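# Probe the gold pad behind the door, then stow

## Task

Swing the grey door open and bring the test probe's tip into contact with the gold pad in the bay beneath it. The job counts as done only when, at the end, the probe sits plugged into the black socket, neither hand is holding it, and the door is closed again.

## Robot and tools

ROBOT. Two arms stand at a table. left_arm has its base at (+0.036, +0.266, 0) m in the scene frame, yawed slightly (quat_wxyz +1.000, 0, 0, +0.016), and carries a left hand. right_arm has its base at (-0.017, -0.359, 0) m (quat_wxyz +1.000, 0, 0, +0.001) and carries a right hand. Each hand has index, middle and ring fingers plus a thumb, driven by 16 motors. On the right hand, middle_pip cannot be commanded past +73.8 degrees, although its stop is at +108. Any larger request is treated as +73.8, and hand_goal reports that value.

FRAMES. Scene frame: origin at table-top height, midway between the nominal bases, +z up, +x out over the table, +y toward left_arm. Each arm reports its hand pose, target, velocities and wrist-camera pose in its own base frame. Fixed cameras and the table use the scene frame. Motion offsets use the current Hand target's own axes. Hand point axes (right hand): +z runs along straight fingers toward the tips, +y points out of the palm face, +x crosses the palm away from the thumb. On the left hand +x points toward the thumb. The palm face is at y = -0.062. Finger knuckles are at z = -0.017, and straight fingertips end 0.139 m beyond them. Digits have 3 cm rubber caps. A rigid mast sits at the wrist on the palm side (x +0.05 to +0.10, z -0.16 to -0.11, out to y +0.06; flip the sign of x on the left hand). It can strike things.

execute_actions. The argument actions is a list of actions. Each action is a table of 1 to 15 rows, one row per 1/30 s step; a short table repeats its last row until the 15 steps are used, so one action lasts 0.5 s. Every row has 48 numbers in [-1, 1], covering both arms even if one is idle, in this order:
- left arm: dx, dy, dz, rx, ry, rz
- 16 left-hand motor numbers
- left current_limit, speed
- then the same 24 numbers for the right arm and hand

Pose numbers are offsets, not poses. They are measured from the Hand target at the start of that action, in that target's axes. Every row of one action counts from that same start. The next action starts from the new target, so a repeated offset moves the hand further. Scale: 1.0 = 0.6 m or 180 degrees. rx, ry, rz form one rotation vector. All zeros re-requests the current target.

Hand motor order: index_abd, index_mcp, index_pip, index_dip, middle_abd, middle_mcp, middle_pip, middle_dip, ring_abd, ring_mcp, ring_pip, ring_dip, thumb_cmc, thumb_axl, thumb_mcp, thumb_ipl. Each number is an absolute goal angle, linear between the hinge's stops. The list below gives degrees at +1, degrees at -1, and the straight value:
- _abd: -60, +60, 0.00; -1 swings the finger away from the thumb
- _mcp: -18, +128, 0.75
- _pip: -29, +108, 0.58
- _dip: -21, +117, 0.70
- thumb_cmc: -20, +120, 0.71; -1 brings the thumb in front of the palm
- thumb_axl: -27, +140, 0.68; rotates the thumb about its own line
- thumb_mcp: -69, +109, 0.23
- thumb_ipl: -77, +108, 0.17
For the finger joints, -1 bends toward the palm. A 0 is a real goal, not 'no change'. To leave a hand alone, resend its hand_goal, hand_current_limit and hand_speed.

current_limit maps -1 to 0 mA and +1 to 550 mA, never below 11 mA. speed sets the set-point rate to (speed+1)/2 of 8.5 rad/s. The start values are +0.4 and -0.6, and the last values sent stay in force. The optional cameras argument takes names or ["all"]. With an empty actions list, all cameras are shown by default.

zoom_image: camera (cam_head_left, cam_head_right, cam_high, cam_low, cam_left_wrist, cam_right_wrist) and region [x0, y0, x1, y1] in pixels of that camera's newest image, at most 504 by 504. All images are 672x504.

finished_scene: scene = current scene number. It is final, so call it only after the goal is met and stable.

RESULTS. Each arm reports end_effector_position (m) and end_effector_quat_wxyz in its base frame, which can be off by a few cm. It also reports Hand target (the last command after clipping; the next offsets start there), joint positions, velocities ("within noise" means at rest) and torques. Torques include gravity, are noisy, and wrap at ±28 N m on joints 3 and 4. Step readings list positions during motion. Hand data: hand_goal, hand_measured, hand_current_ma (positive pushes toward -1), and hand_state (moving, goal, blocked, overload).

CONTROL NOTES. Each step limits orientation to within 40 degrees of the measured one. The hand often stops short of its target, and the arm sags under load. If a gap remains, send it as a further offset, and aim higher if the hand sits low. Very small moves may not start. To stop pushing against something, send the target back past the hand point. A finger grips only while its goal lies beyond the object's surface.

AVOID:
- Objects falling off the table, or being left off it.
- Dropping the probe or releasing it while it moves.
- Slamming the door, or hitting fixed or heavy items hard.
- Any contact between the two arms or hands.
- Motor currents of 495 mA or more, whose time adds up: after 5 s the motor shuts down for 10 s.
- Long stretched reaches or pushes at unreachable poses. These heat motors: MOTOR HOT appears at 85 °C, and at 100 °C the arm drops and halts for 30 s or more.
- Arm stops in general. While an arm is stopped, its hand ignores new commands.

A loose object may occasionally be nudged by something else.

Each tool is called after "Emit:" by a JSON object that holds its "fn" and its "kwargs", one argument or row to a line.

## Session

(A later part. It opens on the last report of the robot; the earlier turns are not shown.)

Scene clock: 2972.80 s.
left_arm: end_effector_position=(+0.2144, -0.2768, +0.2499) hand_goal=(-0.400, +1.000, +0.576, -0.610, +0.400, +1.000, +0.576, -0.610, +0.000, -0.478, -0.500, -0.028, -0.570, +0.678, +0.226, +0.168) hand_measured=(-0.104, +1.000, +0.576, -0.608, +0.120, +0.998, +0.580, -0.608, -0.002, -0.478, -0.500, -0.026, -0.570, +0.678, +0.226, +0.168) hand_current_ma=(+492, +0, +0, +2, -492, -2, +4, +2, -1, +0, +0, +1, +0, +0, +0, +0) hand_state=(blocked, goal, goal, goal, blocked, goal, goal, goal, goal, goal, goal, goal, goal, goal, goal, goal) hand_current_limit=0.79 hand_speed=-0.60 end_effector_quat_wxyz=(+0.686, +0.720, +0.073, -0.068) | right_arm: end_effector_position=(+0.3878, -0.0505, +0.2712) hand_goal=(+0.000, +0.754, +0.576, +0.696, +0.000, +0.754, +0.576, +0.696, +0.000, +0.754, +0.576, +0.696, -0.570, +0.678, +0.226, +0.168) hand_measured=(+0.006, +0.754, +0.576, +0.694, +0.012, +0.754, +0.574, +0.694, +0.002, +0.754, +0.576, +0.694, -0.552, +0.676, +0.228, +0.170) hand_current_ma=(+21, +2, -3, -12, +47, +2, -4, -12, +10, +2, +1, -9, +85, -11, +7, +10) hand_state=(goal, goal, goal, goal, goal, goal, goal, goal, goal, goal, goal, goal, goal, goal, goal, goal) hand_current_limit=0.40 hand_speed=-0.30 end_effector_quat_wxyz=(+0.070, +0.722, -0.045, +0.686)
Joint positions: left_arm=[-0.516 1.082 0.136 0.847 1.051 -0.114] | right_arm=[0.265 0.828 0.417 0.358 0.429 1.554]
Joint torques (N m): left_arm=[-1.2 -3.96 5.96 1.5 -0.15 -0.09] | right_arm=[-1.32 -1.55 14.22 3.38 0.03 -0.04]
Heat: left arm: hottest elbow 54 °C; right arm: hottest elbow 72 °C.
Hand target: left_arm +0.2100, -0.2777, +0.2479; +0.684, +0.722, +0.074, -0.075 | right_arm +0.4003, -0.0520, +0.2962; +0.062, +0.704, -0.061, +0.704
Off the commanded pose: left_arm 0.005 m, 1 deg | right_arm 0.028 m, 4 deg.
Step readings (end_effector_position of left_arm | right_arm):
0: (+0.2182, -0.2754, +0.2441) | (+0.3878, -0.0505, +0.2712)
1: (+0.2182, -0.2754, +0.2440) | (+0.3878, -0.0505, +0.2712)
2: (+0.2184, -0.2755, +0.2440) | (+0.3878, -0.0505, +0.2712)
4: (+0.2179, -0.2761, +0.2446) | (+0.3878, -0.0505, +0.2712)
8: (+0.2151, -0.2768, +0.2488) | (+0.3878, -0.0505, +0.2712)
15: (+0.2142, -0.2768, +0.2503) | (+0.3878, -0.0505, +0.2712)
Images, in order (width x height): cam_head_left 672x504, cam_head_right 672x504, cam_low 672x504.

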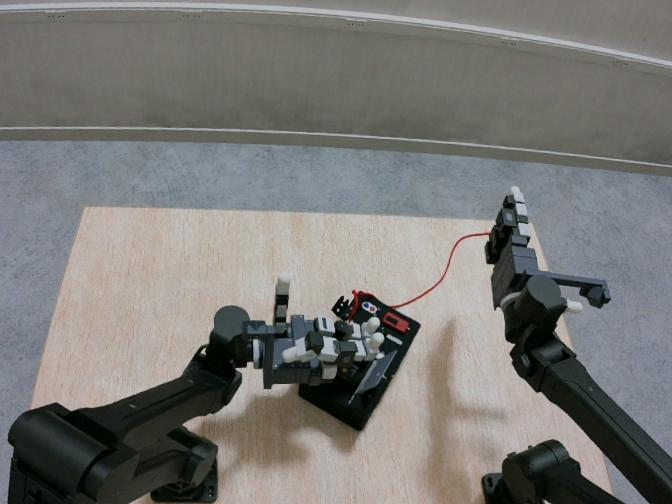

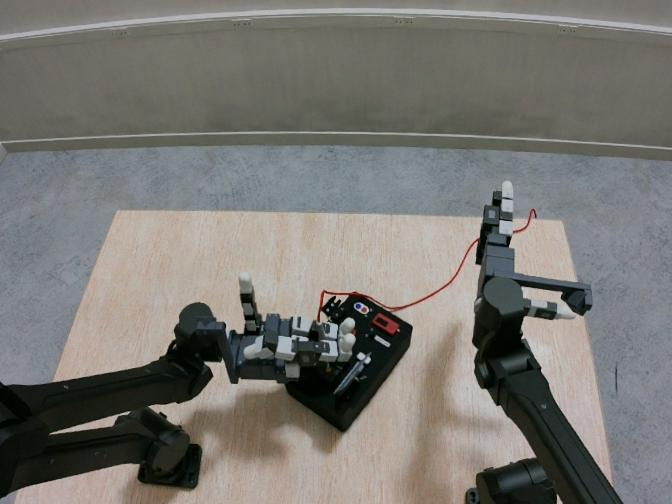

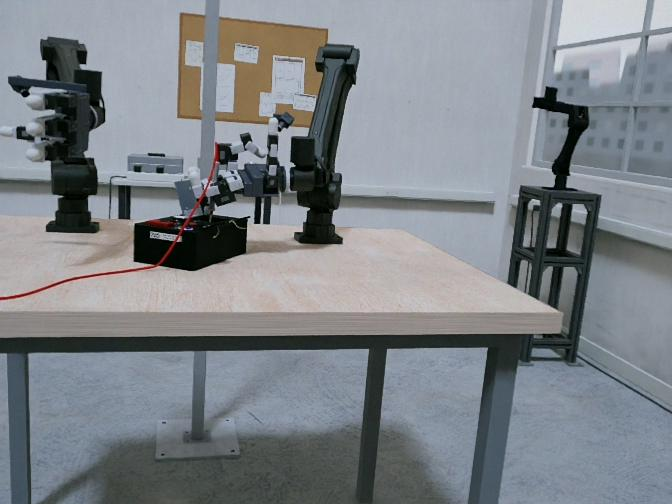

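Emit:
{"fn": "execute_actions", "kwargs": {
  "actions": [
    [[-0.0073,-0.0135,-0.003,0,0,0,-0.4,1.0,0.576,-0.61,0.4,1.0,0.576,-0.61,0,-0.479,-0.5,-0.029,-0.571,0.678,0.225,0.168,0.79,-0.6,0,0,0,0,0,0,0,0.754,0.576,0.696,0,0.754,0.576,0.696,0,0.754,0.576,0.696,-0.571,0.678,0.225,0.168,0.4,-0.3]]
  ],
  "cameras": ["cam_head_left","cam_head_right","cam_low"]
}}

Emit:
{"fn": "zoom_image", "kwargs": {
  "camera": "cam_head_right",
  "region": [318, 355, 342, 379]
}}

Emit:
{"fn": "zoom_image", "kwargs": {
  "camera": "cam_head_left",
  "region": [332, 355, 356, 379]
}}

Scene clock: 2981.43 s.
left_arm: end_effector_position=(+0.2104, -0.2752, +0.2438) hand_goal=(-0.400, +1.000, +0.576, -0.610, +0.400, +1.000, +0.576, -0.610, +0.000, -0.478, -0.500, -0.028, -0.570, +0.678, +0.226, +0.168) hand_measured=(-0.104, +1.000, +0.576, -0.608, +0.120, +0.996, +0.580, -0.608, -0.002, -0.478, -0.500, -0.026, -0.570, +0.678, +0.226, +0.168) hand_current_ma=(+492, +0, +0, +2, -492, -3, +4, +2, -1, +0, +0, +1, +0, +0, +0, +0) hand_state=(blocked, goal, goal, goal, blocked, goal, goal, goal, goal, goal, goal, goal, goal, goal, goal, goal) hand_current_limit=0.79 hand_speed=-0.60 end_effector_quat_wxyz=(+0.684, +0.722, +0.077, -0.071) | right_arm: end_effector_position=(+0.3878, -0.0505, +0.2712) hand_goal=(+0.000, +0.754, +0.576, +0.696, +0.000, +0.754, +0.576, +0.696, +0.000, +0.754, +0.576, +0.696, -0.570, +0.678, +0.226, +0.168) hand_measured=(+0.006, +0.754, +0.576, +0.694, +0.012, +0.754, +0.574, +0.694, +0.002, +0.754, +0.576, +0.694, -0.552, +0.676, +0.228, +0.170) hand_current_ma=(+21, +2, -3, -12, +47, +2, -4, -12, +10, +2, +1, -9, +85, -11, +7, +10) hand_state=(goal, goal, goal, goal, goal, goal, goal, goal, goal, goal, goal, goal, goal, goal, goal, goal) hand_current_limit=0.40 hand_speed=-0.30 end_effector_quat_wxyz=(+0.070, +0.722, -0.045, +0.686)
Joint positions: left_arm=[-0.519 1.082 0.12 0.852 1.045 -0.114] | right_arm=[0.265 0.828 0.417 0.358 0.429 1.554]
Joint torques (N m): left_arm=[-1.32 -2.49 5.31 2.55 -0.11 -0.08] | right_arm=[-0.73 -0.97 14.09 3.55 0.03 -0.04]
Heat: left arm: hottest elbow 53 °C; right arm: hottest elbow 73 °C.
Hand target: left_arm +0.2041, -0.2756, +0.2410; +0.684, +0.722, +0.074, -0.075 | right_arm +0.4003, -0.0520, +0.2962; +0.062, +0.704, -0.061, +0.704
Off the commanded pose: left_arm 0.007 m, 1 deg | right_arm 0.028 m, 4 deg.
Step readings (end_effector_position of left_arm | right_arm):
0: (+0.2144, -0.2768, +0.2498) | (+0.3878, -0.0505, +0.2712)
1: (+0.2144, -0.2768, +0.2498) | (+0.3878, -0.0505, +0.2712)
2: (+0.2143, -0.2768, +0.2495) | (+0.3878, -0.0505, +0.2712)
4: (+0.2131, -0.2761, +0.2467) | (+0.3878, -0.0505, +0.2712)
8: (+0.2104, -0.2751, +0.2438) | (+0.3878, -0.0505, +0.2712)
15: (+0.2104, -0.2752, +0.2438) | (+0.3878, -0.0505, +0.2712)
Images, in order (width x height): cam_head_left 672x504, cam_head_right 672x504, cam_low 672x504.

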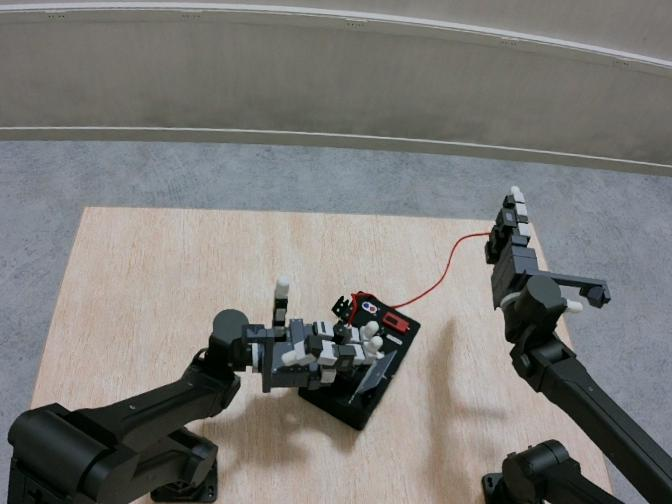

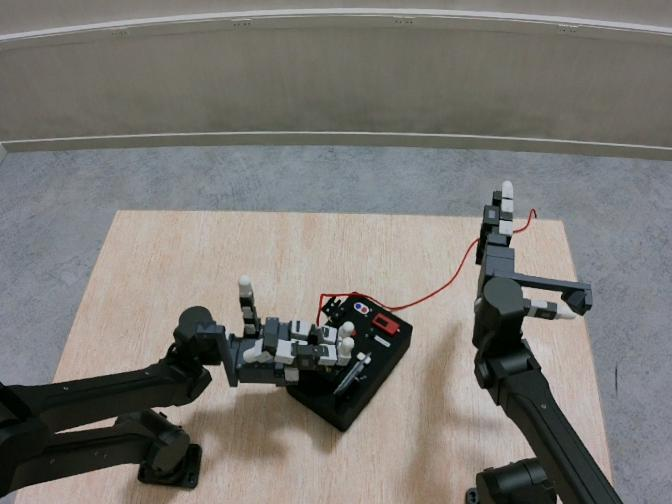

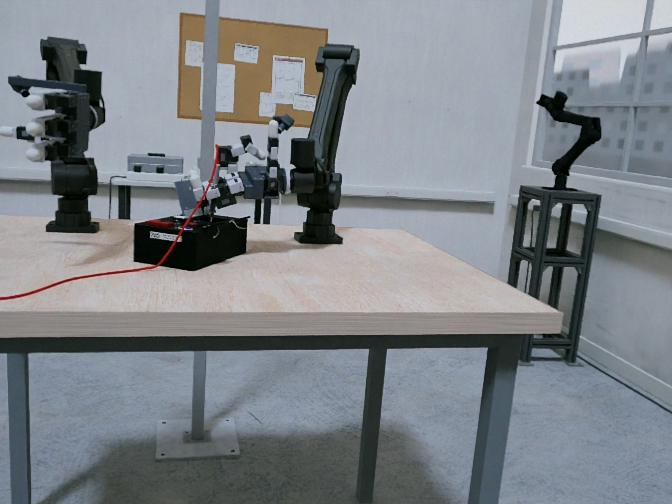

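Scaled by 21.000 from the camera's 672x504 image, which has a finer 960x720 frame.

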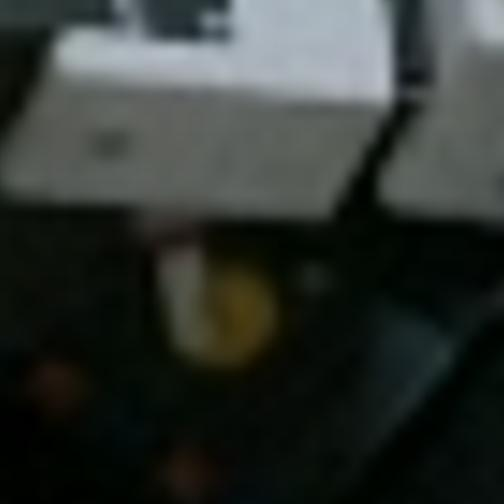

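Scaled by 21.000 from the camera's 672x504 image, which has a finer 960x720 frame.

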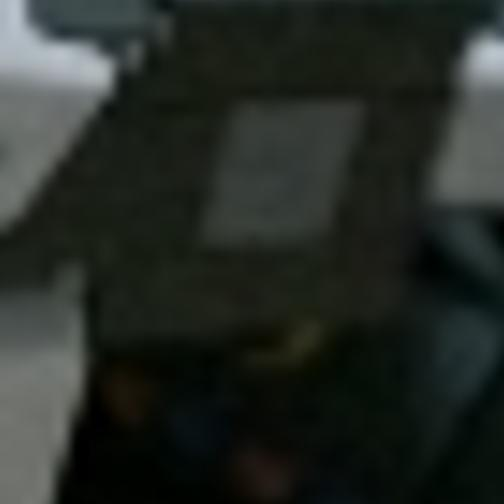

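Emit:
{"fn": "execute_actions", "kwargs": {
  "actions": [
    [[0.003,-0.0098,0.0015,0,0,0,-0.4,1.0,0.576,-0.61,0.4,1.0,0.576,-0.61,0,-0.479,-0.5,-0.029,-0.571,0.678,0.225,0.168,0.79,-0.6,0,0,0,0,0,0,0,0.754,0.576,0.696,0,0.754,0.576,0.696,0,0.754,0.576,0.696,-0.571,0.678,0.225,0.168,0.4,-0.3]]
  ],
  "cameras": ["cam_head_left","cam_head_right","cam_low"]
}}

Emit:
{"fn": "zoom_image", "kwargs": {
  "camera": "cam_head_right",
  "region": [318, 355, 342, 379]
}}

Emit:
{"fn": "zoom_image", "kwargs": {
  "camera": "cam_head_left",
  "region": [332, 355, 356, 379]
}}

Emit:
{"fn": "zoom_image", "kwargs": {
  "camera": "cam_low",
  "region": [160, 150, 240, 230]
}}

Scene clock: 2996.43 s.
left_arm: end_effector_position=(+0.2092, -0.2752, +0.2433) hand_goal=(-0.400, +1.000, +0.576, -0.610, +0.400, +1.000, +0.576, -0.610, +0.000, -0.478, -0.500, -0.028, -0.570, +0.678, +0.226, +0.168) hand_measured=(-0.104, +1.000, +0.580, -0.608, +0.120, +0.994, +0.584, -0.608, -0.002, -0.478, -0.500, -0.026, -0.570, +0.678, +0.226, +0.168) hand_current_ma=(+492, +0, +3, +2, -492, -6, +7, +2, -1, +0, +0, +1, +0, +0, +0, +0) hand_state=(blocked, goal, goal, goal, blocked, goal, goal, goal, goal, goal, goal, goal, goal, goal, goal, goal) hand_current_limit=0.79 hand_speed=-0.60 end_effector_quat_wxyz=(+0.688, +0.719, +0.070, -0.065) | right_arm: end_effector_position=(+0.3878, -0.0505, +0.2712) hand_goal=(+0.000, +0.754, +0.576, +0.696, +0.000, +0.754, +0.576, +0.696, +0.000, +0.754, +0.576, +0.696, -0.570, +0.678, +0.226, +0.168) hand_measured=(+0.006, +0.754, +0.576, +0.694, +0.012, +0.754, +0.574, +0.694, +0.002, +0.754, +0.576, +0.694, -0.552, +0.676, +0.228, +0.170) hand_current_ma=(+21, +2, -3, -12, +47, +2, -4, -12, +10, +2, +1, -9, +85, -11, +7, +10) hand_state=(goal, goal, goal, goal, goal, goal, goal, goal, goal, goal, goal, goal, goal, goal, goal, goal) hand_current_limit=0.40 hand_speed=-0.30 end_effector_quat_wxyz=(+0.070, +0.722, -0.045, +0.686)
Joint positions: left_arm=[-0.521 1.119 0.115 0.914 1.045 -0.114] | right_arm=[0.265 0.828 0.417 0.358 0.429 1.554]
Joint torques (N m): left_arm=[-1.26 -1.55 4.9 2.3 -0.17 -0.08] | right_arm=[-1.14 -1.61 14.08 3.47 0.02 -0.06]
Heat: left arm: hottest elbow 53 °C; right arm: hottest elbow 73 °C.
Hand target: left_arm +0.2046, -0.2762, +0.2348; +0.684, +0.722, +0.074, -0.075 | right_arm +0.4003, -0.0520, +0.2962; +0.062, +0.704, -0.061, +0.704
Off the commanded pose: left_arm 0.010 m, 1 deg | right_arm 0.028 m, 4 deg.
Step readings (end_effector_position of left_arm | right_arm):
0: (+0.2104, -0.2752, +0.2438) | (+0.3878, -0.0505, +0.2712)
1: (+0.2103, -0.2752, +0.2439) | (+0.3878, -0.0505, +0.2712)
2: (+0.2101, -0.2750, +0.2441) | (+0.3878, -0.0505, +0.2712)
4: (+0.2092, -0.2746, +0.2434) | (+0.3878, -0.0505, +0.2712)
8: (+0.2095, -0.2748, +0.2432) | (+0.3878, -0.0505, +0.2712)
15: (+0.2093, -0.2751, +0.2433) | (+0.3878, -0.0505, +0.2712)
Images, in order (width x height): cam_head_left 672x504, cam_head_right 672x504, cam_low 672x504.

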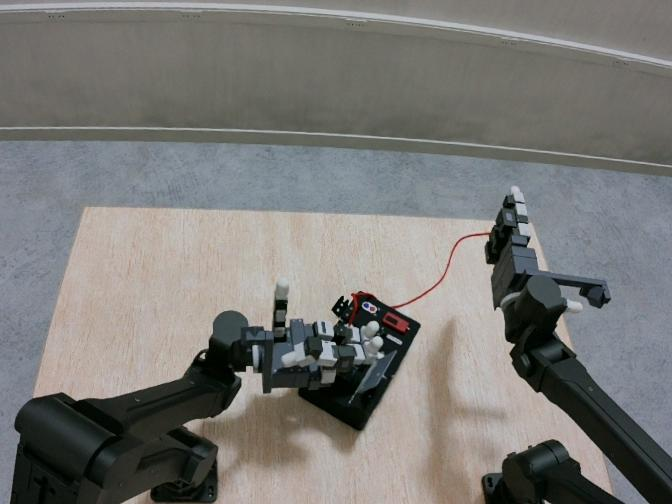

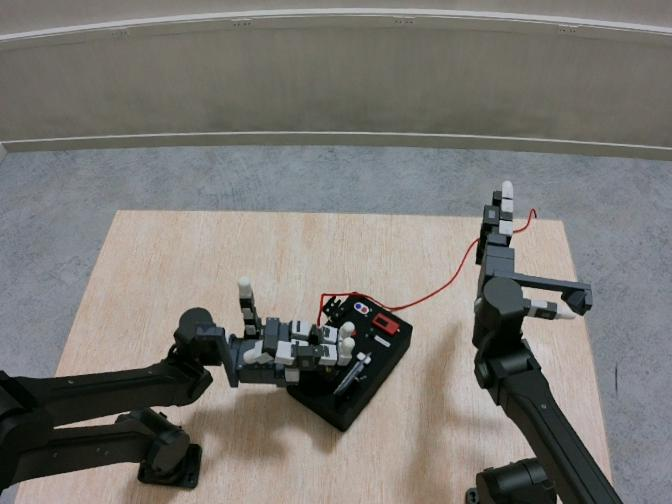

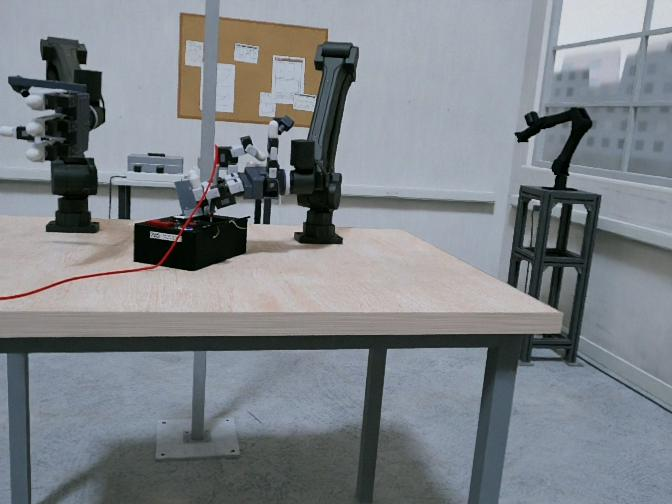

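Scaled by 21.000 from the camera's 672x504 image, which has a finer 960x720 frame.

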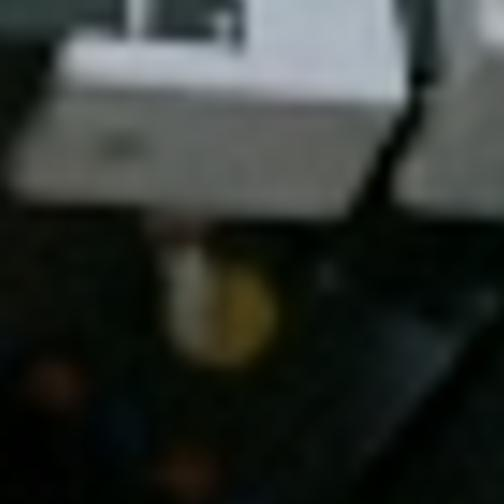

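Scaled by 21.000 from the camera's 672x504 image, which has a finer 960x720 frame.

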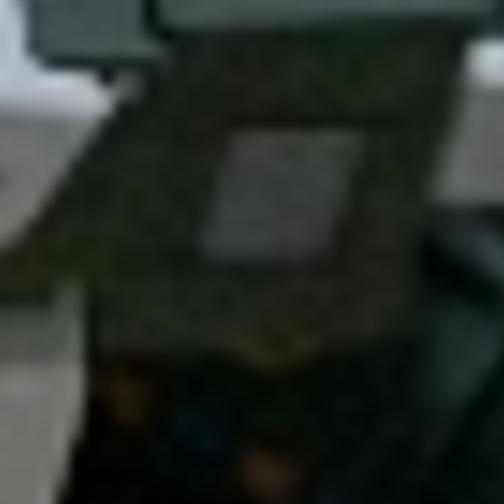

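Scaled by 6.300 from the camera's 672x504 image, which has a finer 960x720 frame.

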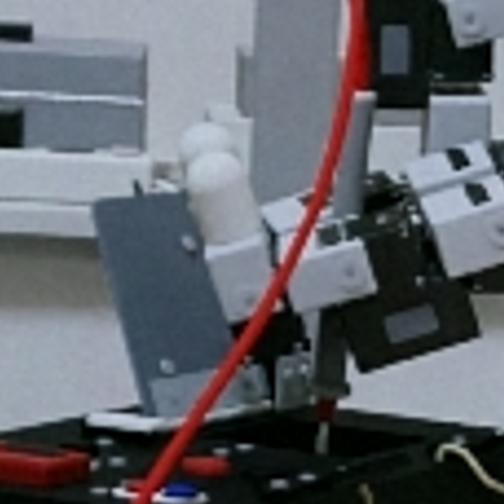

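Emit:
{"fn": "execute_actions", "kwargs": {
  "actions": [
    [[0.0055,0.0013,0.006,0,0,0,-0.4,1.0,0.576,-0.61,0.4,1.0,0.576,-0.61,0,-0.479,-0.5,-0.029,-0.571,0.678,0.225,0.168,0.79,-0.6,0,0,0,0,0,0,0,0.754,0.576,0.696,0,0.754,0.576,0.696,0,0.754,0.576,0.696,-0.571,0.678,0.225,0.168,0.4,-0.3]]
  ],
  "cameras": ["cam_head_left","cam_head_right","cam_low"]
}}

Emit:
{"fn": "zoom_image", "kwargs": {
  "camera": "cam_head_right",
  "region": [318, 355, 342, 379]
}}

Scene clock: 3002.83 s.
left_arm: end_effector_position=(+0.2088, -0.2765, +0.2428) hand_goal=(-0.400, +1.000, +0.576, -0.610, +0.400, +1.000, +0.576, -0.610, +0.000, -0.478, -0.500, -0.028, -0.570, +0.678, +0.226, +0.168) hand_measured=(-0.104, +1.000, +0.584, -0.608, +0.120, +0.992, +0.584, -0.608, -0.002, -0.478, -0.500, -0.026, -0.570, +0.678, +0.226, +0.168) hand_current_ma=(+492, +0, +9, +2, -492, -8, +9, +2, -1, +0, +0, +1, +0, +0, +0, +0) hand_state=(blocked, goal, goal, goal, blocked, goal, goal, goal, goal, goal, goal, goal, goal, goal, goal, goal) hand_current_limit=0.79 hand_speed=-0.60 end_effector_quat_wxyz=(+0.689, +0.718, +0.067, -0.063) | right_arm: end_effector_position=(+0.3878, -0.0505, +0.2712) hand_goal=(+0.000, +0.754, +0.576, +0.696, +0.000, +0.754, +0.576, +0.696, +0.000, +0.754, +0.576, +0.696, -0.570, +0.678, +0.226, +0.168) hand_measured=(+0.006, +0.754, +0.576, +0.694, +0.012, +0.754, +0.574, +0.694, +0.002, +0.754, +0.576, +0.694, -0.552, +0.676, +0.228, +0.170) hand_current_ma=(+21, +2, -3, -12, +47, +2, -4, -12, +10, +2, +1, -9, +85, -11, +7, +10) hand_state=(goal, goal, goal, goal, goal, goal, goal, goal, goal, goal, goal, goal, goal, goal, goal, goal) hand_current_limit=0.40 hand_speed=-0.30 end_effector_quat_wxyz=(+0.070, +0.722, -0.045, +0.686)
Joint positions: left_arm=[-0.527 1.137 0.115 0.94 1.04 -0.114] | right_arm=[0.265 0.828 0.417 0.358 0.429 1.554]
Joint torques (N m): left_arm=[-1.32 -0.85 5.78 1.91 -0.27 -0.11] | right_arm=[-0.73 -1.44 14.2 3.47 0.03 -0.04]
Heat: left arm: hottest elbow 52 °C; right arm: hottest elbow 73 °C.
Hand target: left_arm +0.2079, -0.2798, +0.2347; +0.684, +0.722, +0.074, -0.075 | right_arm +0.4003, -0.0520, +0.2962; +0.062, +0.704, -0.061, +0.704
Off the commanded pose: left_arm 0.009 m, 2 deg | right_arm 0.028 m, 4 deg.
Step readings (end_effector_position of left_arm | right_arm):
0: (+0.2092, -0.2752, +0.2434) | (+0.3878, -0.0505, +0.2712)
1: (+0.2092, -0.2752, +0.2434) | (+0.3878, -0.0505, +0.2712)
2: (+0.2092, -0.2753, +0.2433) | (+0.3878, -0.0505, +0.2712)
4: (+0.2093, -0.2757, +0.2428) | (+0.3878, -0.0505, +0.2712)
8: (+0.2090, -0.2763, +0.2427) | (+0.3878, -0.0505, +0.2712)
15: (+0.2088, -0.2765, +0.2427) | (+0.3878, -0.0505, +0.2712)
Images, in order (width x height): cam_head_left 672x504, cam_head_right 672x504, cam_low 672x504.

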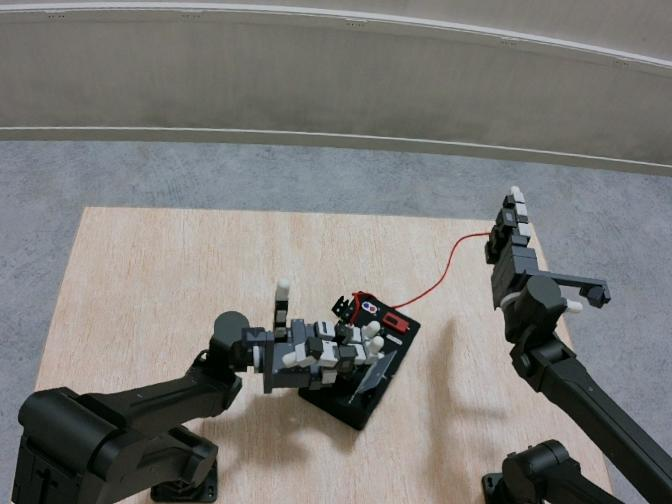

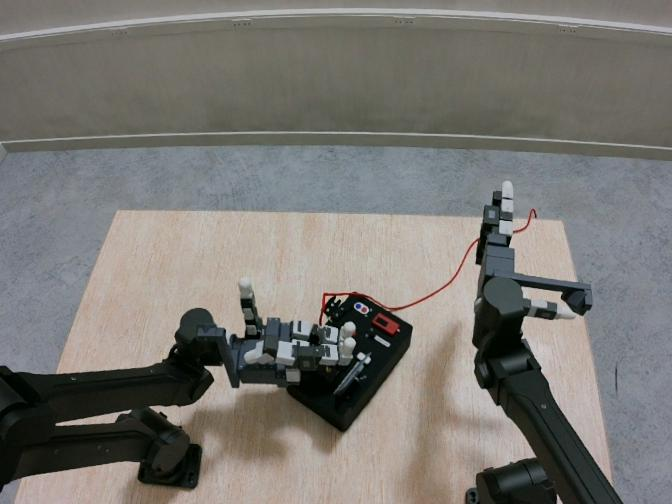

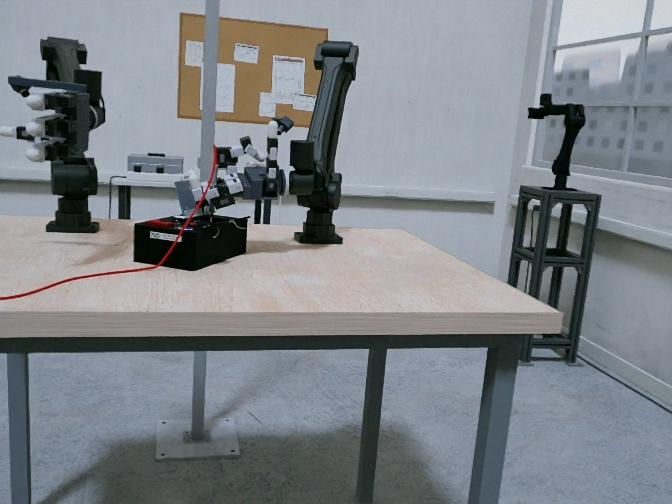

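Scaled by 21.000 from the camera's 672x504 image, which has a finer 960x720 frame.

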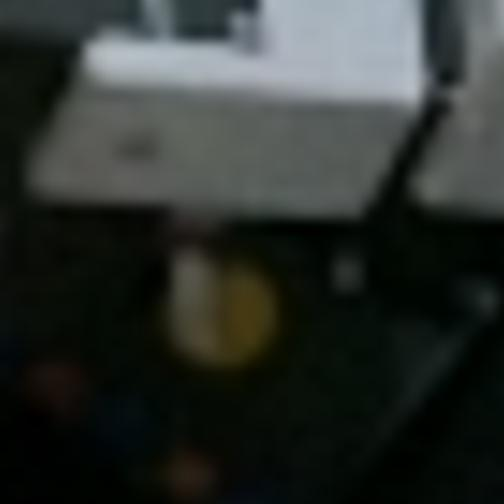

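Emit:
{"fn": "execute_actions", "kwargs": {
  "actions": [
    [[0.0,0.05,0,0,0,0,-0.4,1.0,0.576,-0.61,0.4,1.0,0.576,-0.61,0,-0.479,-0.5,-0.029,-0.571,0.678,0.225,0.168,0.79,-0.6,0,0,0,0,0,0,0,0.754,0.576,0.696,0,0.754,0.576,0.696,0,0.754,0.576,0.696,-0.571,0.678,0.225,0.168,0.4,-0.3]],
    [[0.0,0.05,0,0,0,0,-0.4,1.0,0.576,-0.61,0.4,1.0,0.576,-0.61,0,-0.479,-0.5,-0.029,-0.571,0.678,0.225,0.168,0.79,-0.6,0,0,0,0,0,0,0,0.754,0.576,0.696,0,0.754,0.576,0.696,0,0.754,0.576,0.696,-0.571,0.678,0.225,0.168,0.4,-0.3]]
  ],
  "cameras": ["cam_head_left","cam_head_right","cam_low","cam_high"]
}}

Emit:
{"fn": "zoom_image", "kwargs": {
  "camera": "cam_head_right",
  "region": [300, 290, 400, 390]
}}

Emit:
{"fn": "zoom_image", "kwargs": {
  "camera": "cam_head_left",
  "region": [310, 290, 410, 390]
}}

Emit:
{"fn": "zoom_image", "kwargs": {
  "camera": "cam_low",
  "region": [160, 150, 240, 230]
}}

Emit:
{"fn": "zoom_image", "kwargs": {
  "camera": "cam_high",
  "region": [365, 130, 465, 230]
}}

Scene clock: 3016.03 s.
left_arm: end_effector_position=(+0.2111, -0.2784, +0.2682) hand_goal=(-0.400, +1.000, +0.576, -0.610, +0.400, +1.000, +0.576, -0.610, +0.000, -0.478, -0.500, -0.028, -0.570, +0.678, +0.226, +0.168) hand_measured=(-0.104, +1.000, +0.584, -0.608, +0.120, +0.998, +0.584, -0.608, -0.002, -0.478, -0.500, -0.026, -0.570, +0.678, +0.226, +0.168) hand_current_ma=(+492, +0, +9, +2, -492, -2, +9, +2, -1, +0, +0, +1, +0, +0, +0, +0) hand_state=(blocked, goal, goal, goal, blocked, goal, goal, goal, goal, goal, goal, goal, goal, goal, goal, goal) hand_current_limit=0.79 hand_speed=-0.60 end_effector_quat_wxyz=(+0.674, +0.727, +0.091, -0.092) | right_arm: end_effector_position=(+0.3878, -0.0505, +0.2712) hand_goal=(+0.000, +0.754, +0.576, +0.696, +0.000, +0.754, +0.576, +0.696, +0.000, +0.754, +0.576, +0.696, -0.570, +0.678, +0.226, +0.168) hand_measured=(+0.006, +0.754, +0.576, +0.694, +0.012, +0.754, +0.574, +0.694, +0.002, +0.754, +0.576, +0.694, -0.552, +0.676, +0.228, +0.170) hand_current_ma=(+21, +2, -3, -12, +47, +2, -4, -12, +10, +2, +1, -9, +85, -11, +7, +10) hand_state=(goal, goal, goal, goal, goal, goal, goal, goal, goal, goal, goal, goal, goal, goal, goal, goal) hand_current_limit=0.40 hand_speed=-0.30 end_effector_quat_wxyz=(+0.070, +0.722, -0.045, +0.686)
Joint positions: left_arm=[-0.527 0.885 0.17 0.566 1.05 -0.131] | right_arm=[0.265 0.828 0.417 0.358 0.429 1.554]
Joint torques (N m): left_arm=[0.38 -2.08 12.9 1.43 0.12 0.1] | right_arm=[-0.91 -1.61 14.17 3.33 0.03 -0.08]
Heat: left arm: hottest elbow 52 °C; right arm: hottest elbow 73 °C.
Hand target: left_arm +0.2205, -0.2829, +0.2933; +0.684, +0.722, +0.074, -0.075 | right_arm +0.4003, -0.0520, +0.2962; +0.062, +0.704, -0.061, +0.704
Off the commanded pose: left_arm 0.027 m, 3 deg | right_arm 0.028 m, 4 deg.
Step readings (end_effector_position of left_arm | right_arm):
0: (+0.2088, -0.2765, +0.2428) | (+0.3878, -0.0505, +0.2712)
1: (+0.2088, -0.2765, +0.2428) | (+0.3878, -0.0505, +0.2712)
2: (+0.2089, -0.2765, +0.2429) | (+0.3878, -0.0505, +0.2712)
4: (+0.2089, -0.2761, +0.2439) | (+0.3878, -0.0505, +0.2712)
8: (+0.2073, -0.2747, +0.2481) | (+0.3878, -0.0505, +0.2712)
15: (+0.2068, -0.2745, +0.2454) | (+0.3878, -0.0505, +0.2712)
16: (+0.2070, -0.2747, +0.2446) | (+0.3878, -0.0505, +0.2712)
17: (+0.2071, -0.2750, +0.2443) | (+0.3878, -0.0505, +0.2712)
19: (+0.2074, -0.2753, +0.2481) | (+0.3878, -0.0505, +0.2712)
23: (+0.2074, -0.2757, +0.2673) | (+0.3878, -0.0505, +0.2712)
30: (+0.2109, -0.2780, +0.2709) | (+0.3878, -0.0505, +0.2712)
Images, in order (width x height): cam_head_left 672x504, cam_head_right 672x504, cam_high 672x504, cam_low 672x504.

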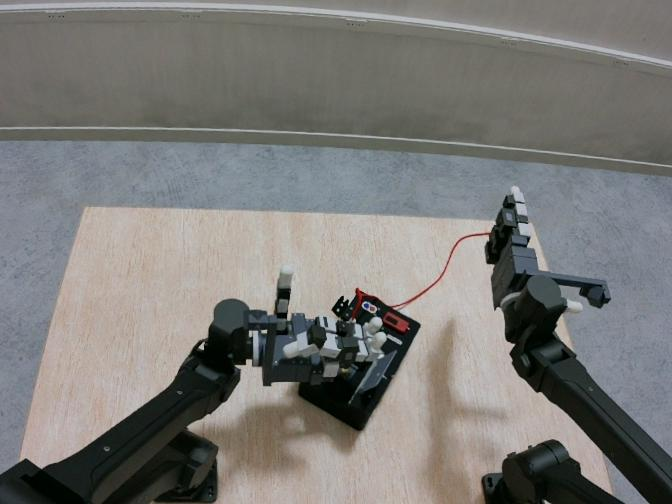

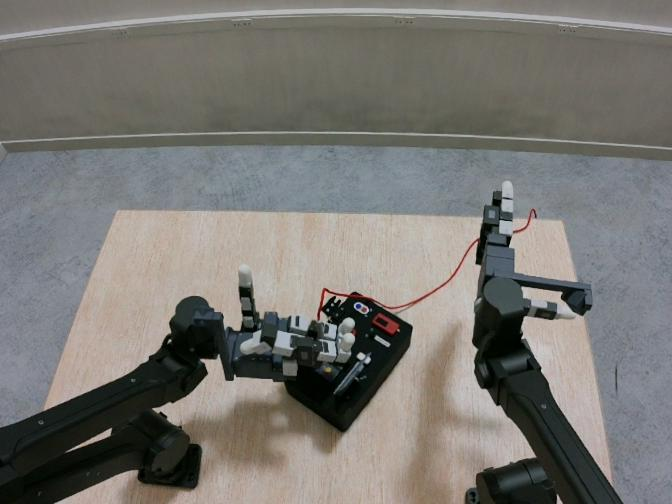

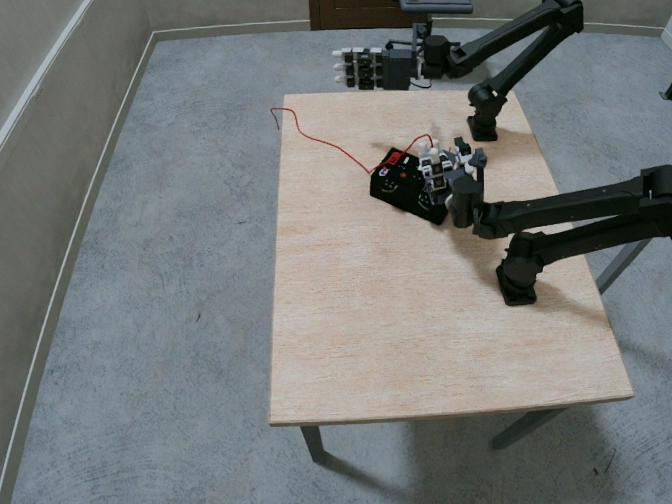

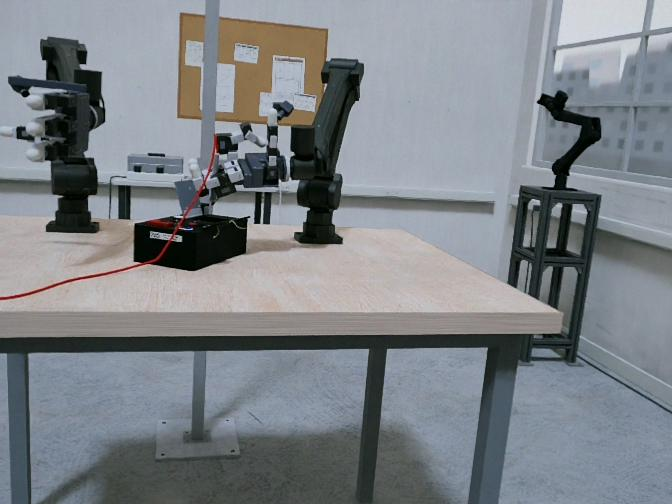

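Scaled by 5.040 from the camera's 672x504 image, which has a finer 960x720 frame.

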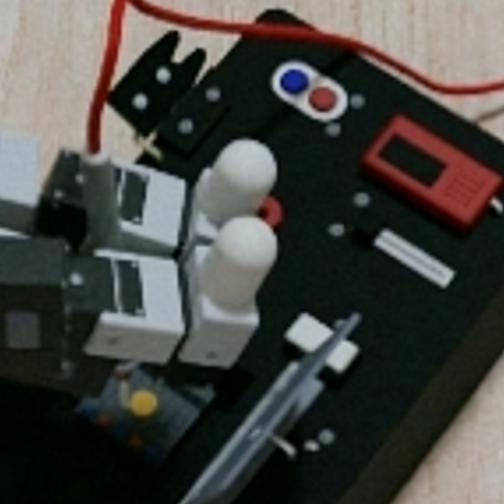

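Scaled by 5.040 from the camera's 672x504 image, which has a finer 960x720 frame.

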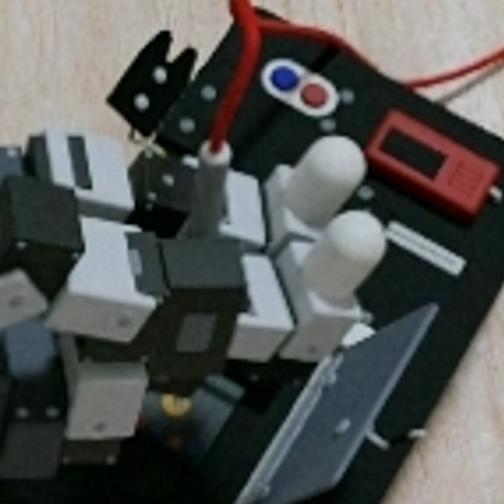

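Scaled by 6.300 from the camera's 672x504 image, which has a finer 960x720 frame.

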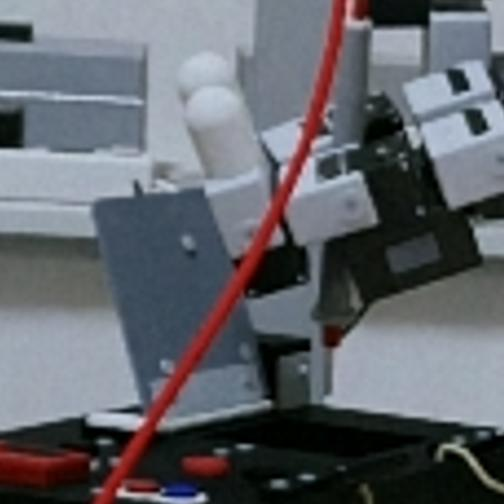

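Scaled by 5.040 from the camera's 672x504 image, which has a finer 960x720 frame.

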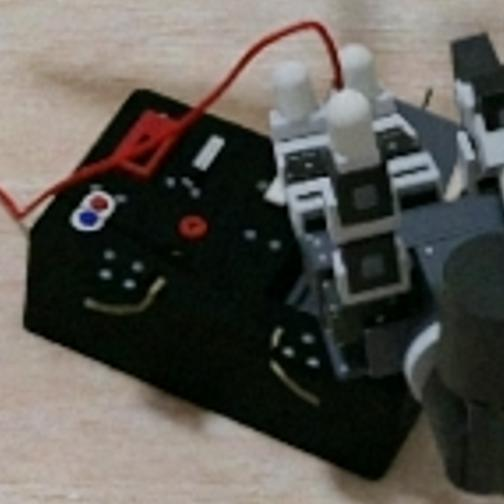

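Emit:
{"fn": "zoom_image", "kwargs": {
  "camera": "cam_high",
  "region": [385, 160, 421, 196]
}}

Emit:
{"fn": "zoom_image", "kwargs": {
  "camera": "cam_head_right",
  "region": [322, 300, 372, 350]
}}

Emit:
{"fn": "zoom_image", "kwargs": {
  "camera": "cam_low",
  "region": [170, 205, 220, 235]
}}

Scaled by 14.000 from the camera's 672x504 image, which has a finer 960x720 frame.

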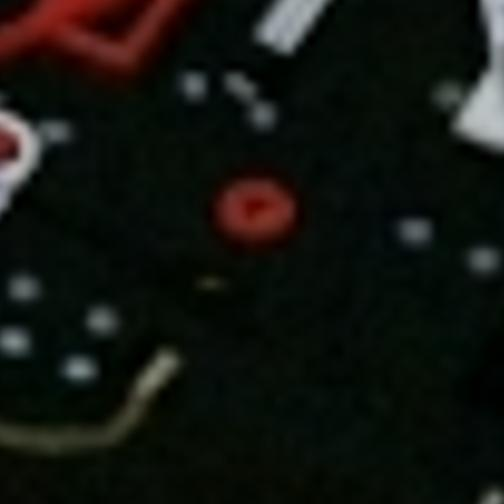

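Scaled by 10.080 from the camera's 672x504 image, which has a finer 960x720 frame.

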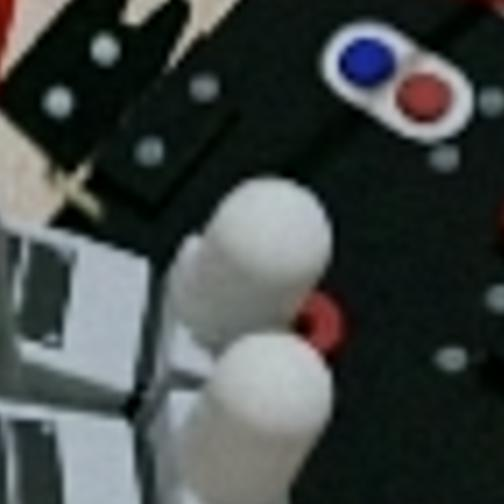

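Scaled by 10.080 from the camera's 672x504 image, which has a finer 960x720 frame.

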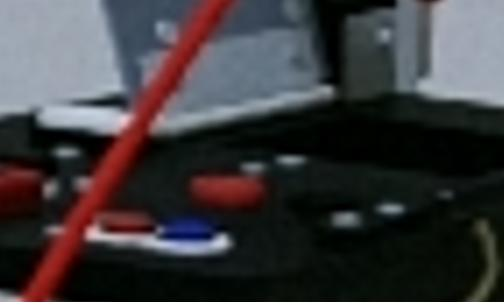

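Emit:
{"fn": "execute_actions", "kwargs": {
  "actions": [
    [[0.0,0.05,0,0,0,0,-0.4,1.0,0.576,-0.61,0.4,1.0,0.576,-0.61,0,-0.479,-0.5,-0.029,-0.571,0.678,0.225,0.168,0.79,-0.6,0,0,0,0,0,0,0,0.754,0.576,0.696,0,0.754,0.576,0.696,0,0.754,0.576,0.696,-0.571,0.678,0.225,0.168,0.4,-0.3]],
    [[0.039,0.0097,0.0233,0.011,0,0.067,-0.4,1.0,0.576,-0.61,0.4,1.0,0.576,-0.61,0,-0.479,-0.5,-0.029,-0.571,0.678,0.225,0.168,0.79,-0.6,0,0,0,0,0,0,0,0.754,0.576,0.696,0,0.754,0.576,0.696,0,0.754,0.576,0.696,-0.571,0.678,0.225,0.168,0.4,-0.3]],
    [[0.0397,-0.01,0.0233,0,0,0,-0.4,1.0,0.576,-0.61,0.4,1.0,0.576,-0.61,0,-0.479,-0.5,-0.029,-0.571,0.678,0.225,0.168,0.79,-0.6,0,0,0,0,0,0,0,0.754,0.576,0.696,0,0.754,0.576,0.696,0,0.754,0.576,0.696,-0.571,0.678,0.225,0.168,0.4,-0.3]]
  ],
  "cameras": ["cam_head_left","cam_head_right","cam_low","cam_high"]
}}

Emit:
{"fn": "zoom_image", "kwargs": {
  "camera": "cam_head_right",
  "region": [300, 260, 400, 360]
}}

Emit:
{"fn": "zoom_image", "kwargs": {
  "camera": "cam_head_left",
  "region": [310, 260, 410, 360]
}}

Emit:
{"fn": "zoom_image", "kwargs": {
  "camera": "cam_low",
  "region": [160, 150, 240, 230]
}}

Emit:
{"fn": "zoom_image", "kwargs": {
  "camera": "cam_high",
  "region": [365, 130, 465, 230]
}}

Scene clock: 3062.73 s.
left_arm: end_effector_position=(+0.2630, -0.3080, +0.2878) hand_goal=(-0.400, +1.000, +0.576, -0.610, +0.400, +1.000, +0.576, -0.610, +0.000, -0.478, -0.500, -0.028, -0.570, +0.678, +0.226, +0.168) hand_measured=(-0.104, +1.000, +0.584, -0.608, +0.120, +0.998, +0.584, -0.608, -0.002, -0.478, -0.500, -0.026, -0.568, +0.678, +0.226, +0.168) hand_current_ma=(+492, +0, +9, +2, -492, -2, +9, +2, -1, +0, +0, +1, +0, +0, +0, +0) hand_state=(blocked, goal, goal, goal, blocked, goal, goal, goal, goal, goal, goal, goal, goal, goal, goal, goal) hand_current_limit=0.79 hand_speed=-0.60 end_effector_quat_wxyz=(+0.663, +0.748, +0.020, -0.032) | right_arm: end_effector_position=(+0.3878, -0.0505, +0.2712) hand_goal=(+0.000, +0.754, +0.576, +0.696, +0.000, +0.754, +0.576, +0.696, +0.000, +0.754, +0.576, +0.696, -0.570, +0.678, +0.226, +0.168) hand_measured=(+0.006, +0.754, +0.576, +0.694, +0.012, +0.754, +0.574, +0.694, +0.002, +0.754, +0.576, +0.694, -0.552, +0.676, +0.228, +0.170) hand_current_ma=(+21, +2, -3, -12, +47, +2, -4, -12, +10, +2, +1, -9, +85, -11, +7, +10) hand_state=(goal, goal, goal, goal, goal, goal, goal, goal, goal, goal, goal, goal, goal, goal, goal, goal) hand_current_limit=0.40 hand_speed=-0.30 end_effector_quat_wxyz=(+0.070, +0.722, -0.045, +0.686)
Joint positions: left_arm=[-0.482 1.103 0.377 0.462 1.095 0.162] | right_arm=[0.265 0.828 0.417 0.358 0.429 1.554]
Joint torques (N m): left_arm=[0.5 -4.42 12.97 2.39 0.15 0.06] | right_arm=[-0.62 -1.08 14.09 3.45 0.05 -0.03]
Heat: left arm: hottest elbow 64 °C; right arm: hottest elbow 74 °C.
Hand target: left_arm +0.2745, -0.3124, +0.3155; +0.676, +0.737, -0.003, -0.004 | right_arm +0.4003, -0.0520, +0.2962; +0.062, +0.704, -0.061, +0.704
Off the commanded pose: left_arm 0.030 m, 5 deg | right_arm 0.028 m, 4 deg.
Step readings (end_effector_position of left_arm | right_arm):
0: (+0.2111, -0.2784, +0.2681) | (+0.3878, -0.0505, +0.2712)
1: (+0.2111, -0.2785, +0.2681) | (+0.3878, -0.0505, +0.2712)
2: (+0.2115, -0.2789, +0.2682) | (+0.3878, -0.0505, +0.2712)
4: (+0.2121, -0.2796, +0.2719) | (+0.3878, -0.0505, +0.2712)
8: (+0.2126, -0.2801, +0.2906) | (+0.3878, -0.0505, +0.2712)
15: (+0.2161, -0.2813, +0.2974) | (+0.3878, -0.0505, +0.2712)
16: (+0.2161, -0.2813, +0.2971) | (+0.3878, -0.0505, +0.2712)
17: (+0.2167, -0.2816, +0.2968) | (+0.3878, -0.0505, +0.2712)
19: (+0.2225, -0.2848, +0.2950) | (+0.3878, -0.0505, +0.2712)
23: (+0.2418, -0.2920, +0.2873) | (+0.3878, -0.0505, +0.2712)
30: (+0.2418, -0.2947, +0.2924) | (+0.3878, -0.0505, +0.2712)
31: (+0.2414, -0.2950, +0.2939) | (+0.3878, -0.0505, +0.2712)
32: (+0.2417, -0.2956, +0.2949) | (+0.3878, -0.0505, +0.2712)
34: (+0.2469, -0.2989, +0.2950) | (+0.3878, -0.0505, +0.2712)
38: (+0.2605, -0.3063, +0.2894) | (+0.3878, -0.0505, +0.2712)
45: (+0.2632, -0.3080, +0.2872) | (+0.3878, -0.0505, +0.2712)
Images, in order (width x height): cam_head_left 672x504, cam_head_right 672x504, cam_high 672x504, cam_low 672x504.

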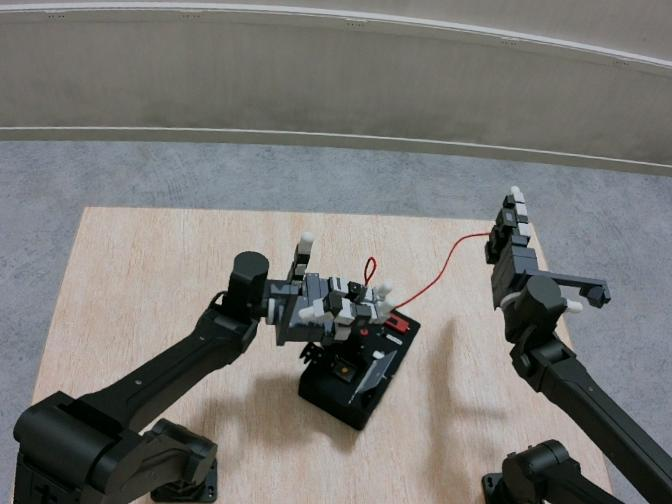

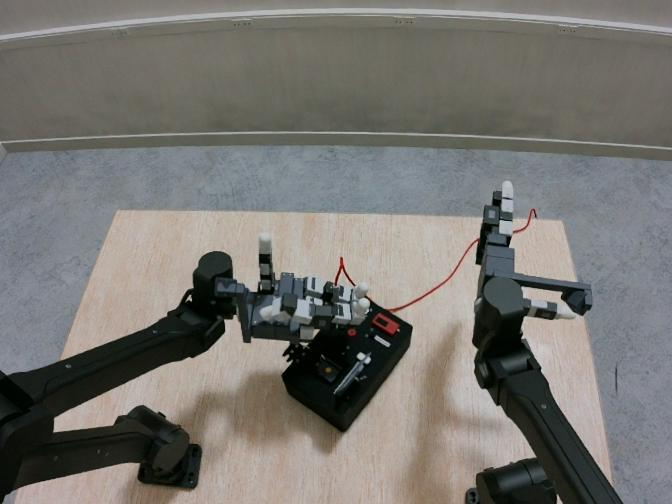

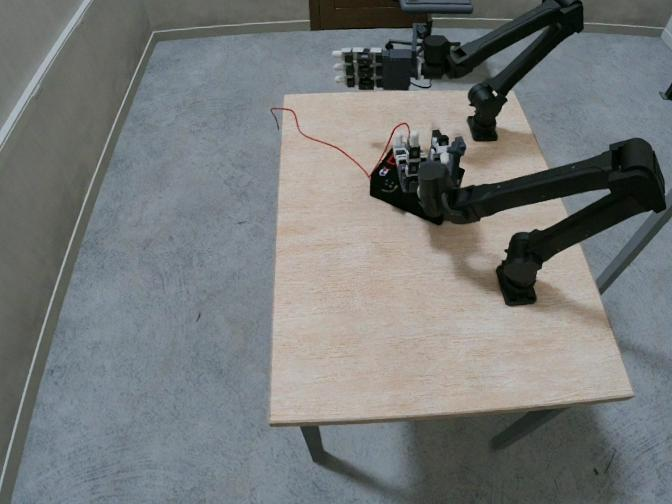

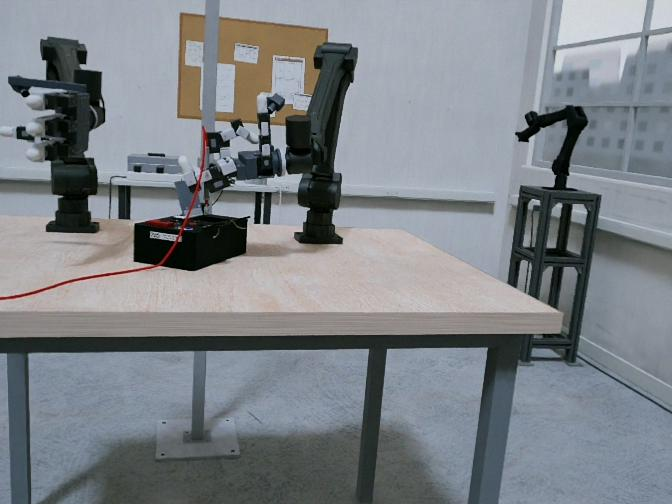

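Scaled by 5.040 from the camera's 672x504 image, which has a finer 960x720 frame.

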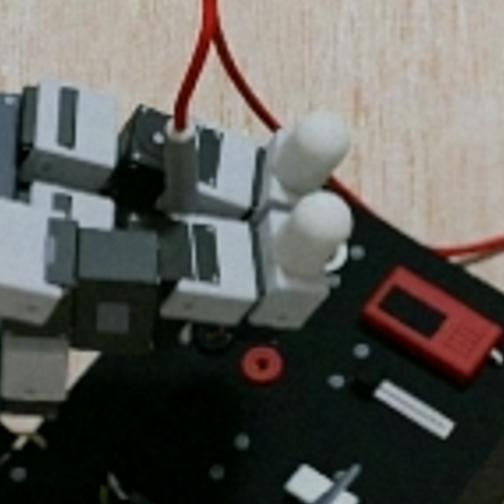

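Scaled by 5.040 from the camera's 672x504 image, which has a finer 960x720 frame.

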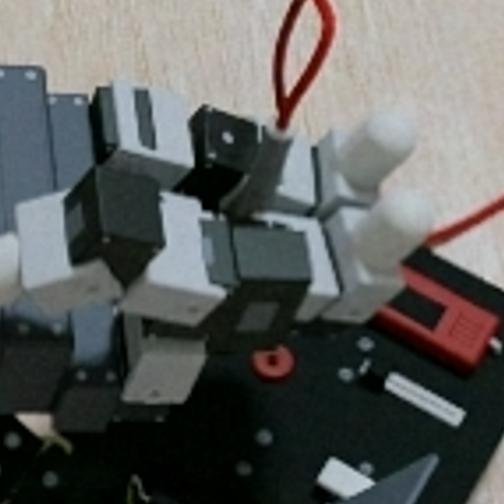

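Scaled by 6.300 from the camera's 672x504 image, which has a finer 960x720 frame.

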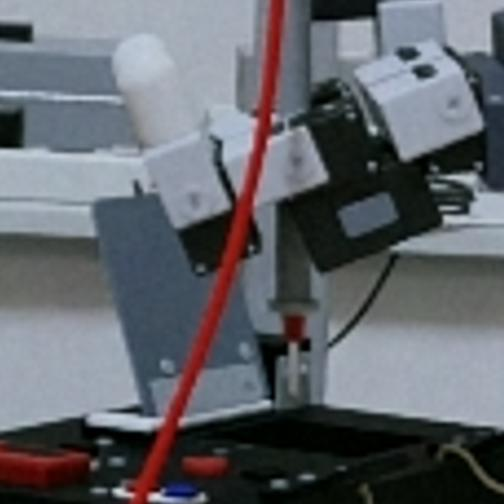

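Scaled by 5.040 from the camera's 672x504 image, which has a finer 960x720 frame.

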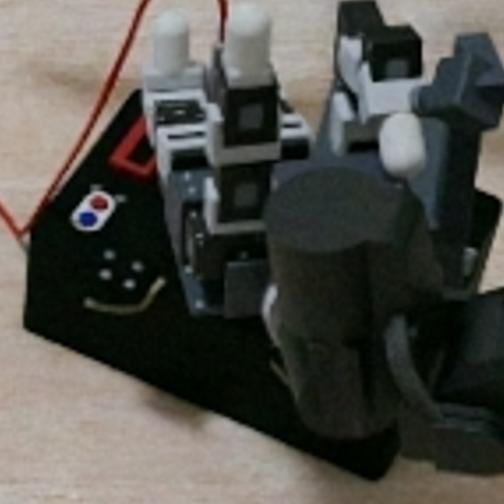

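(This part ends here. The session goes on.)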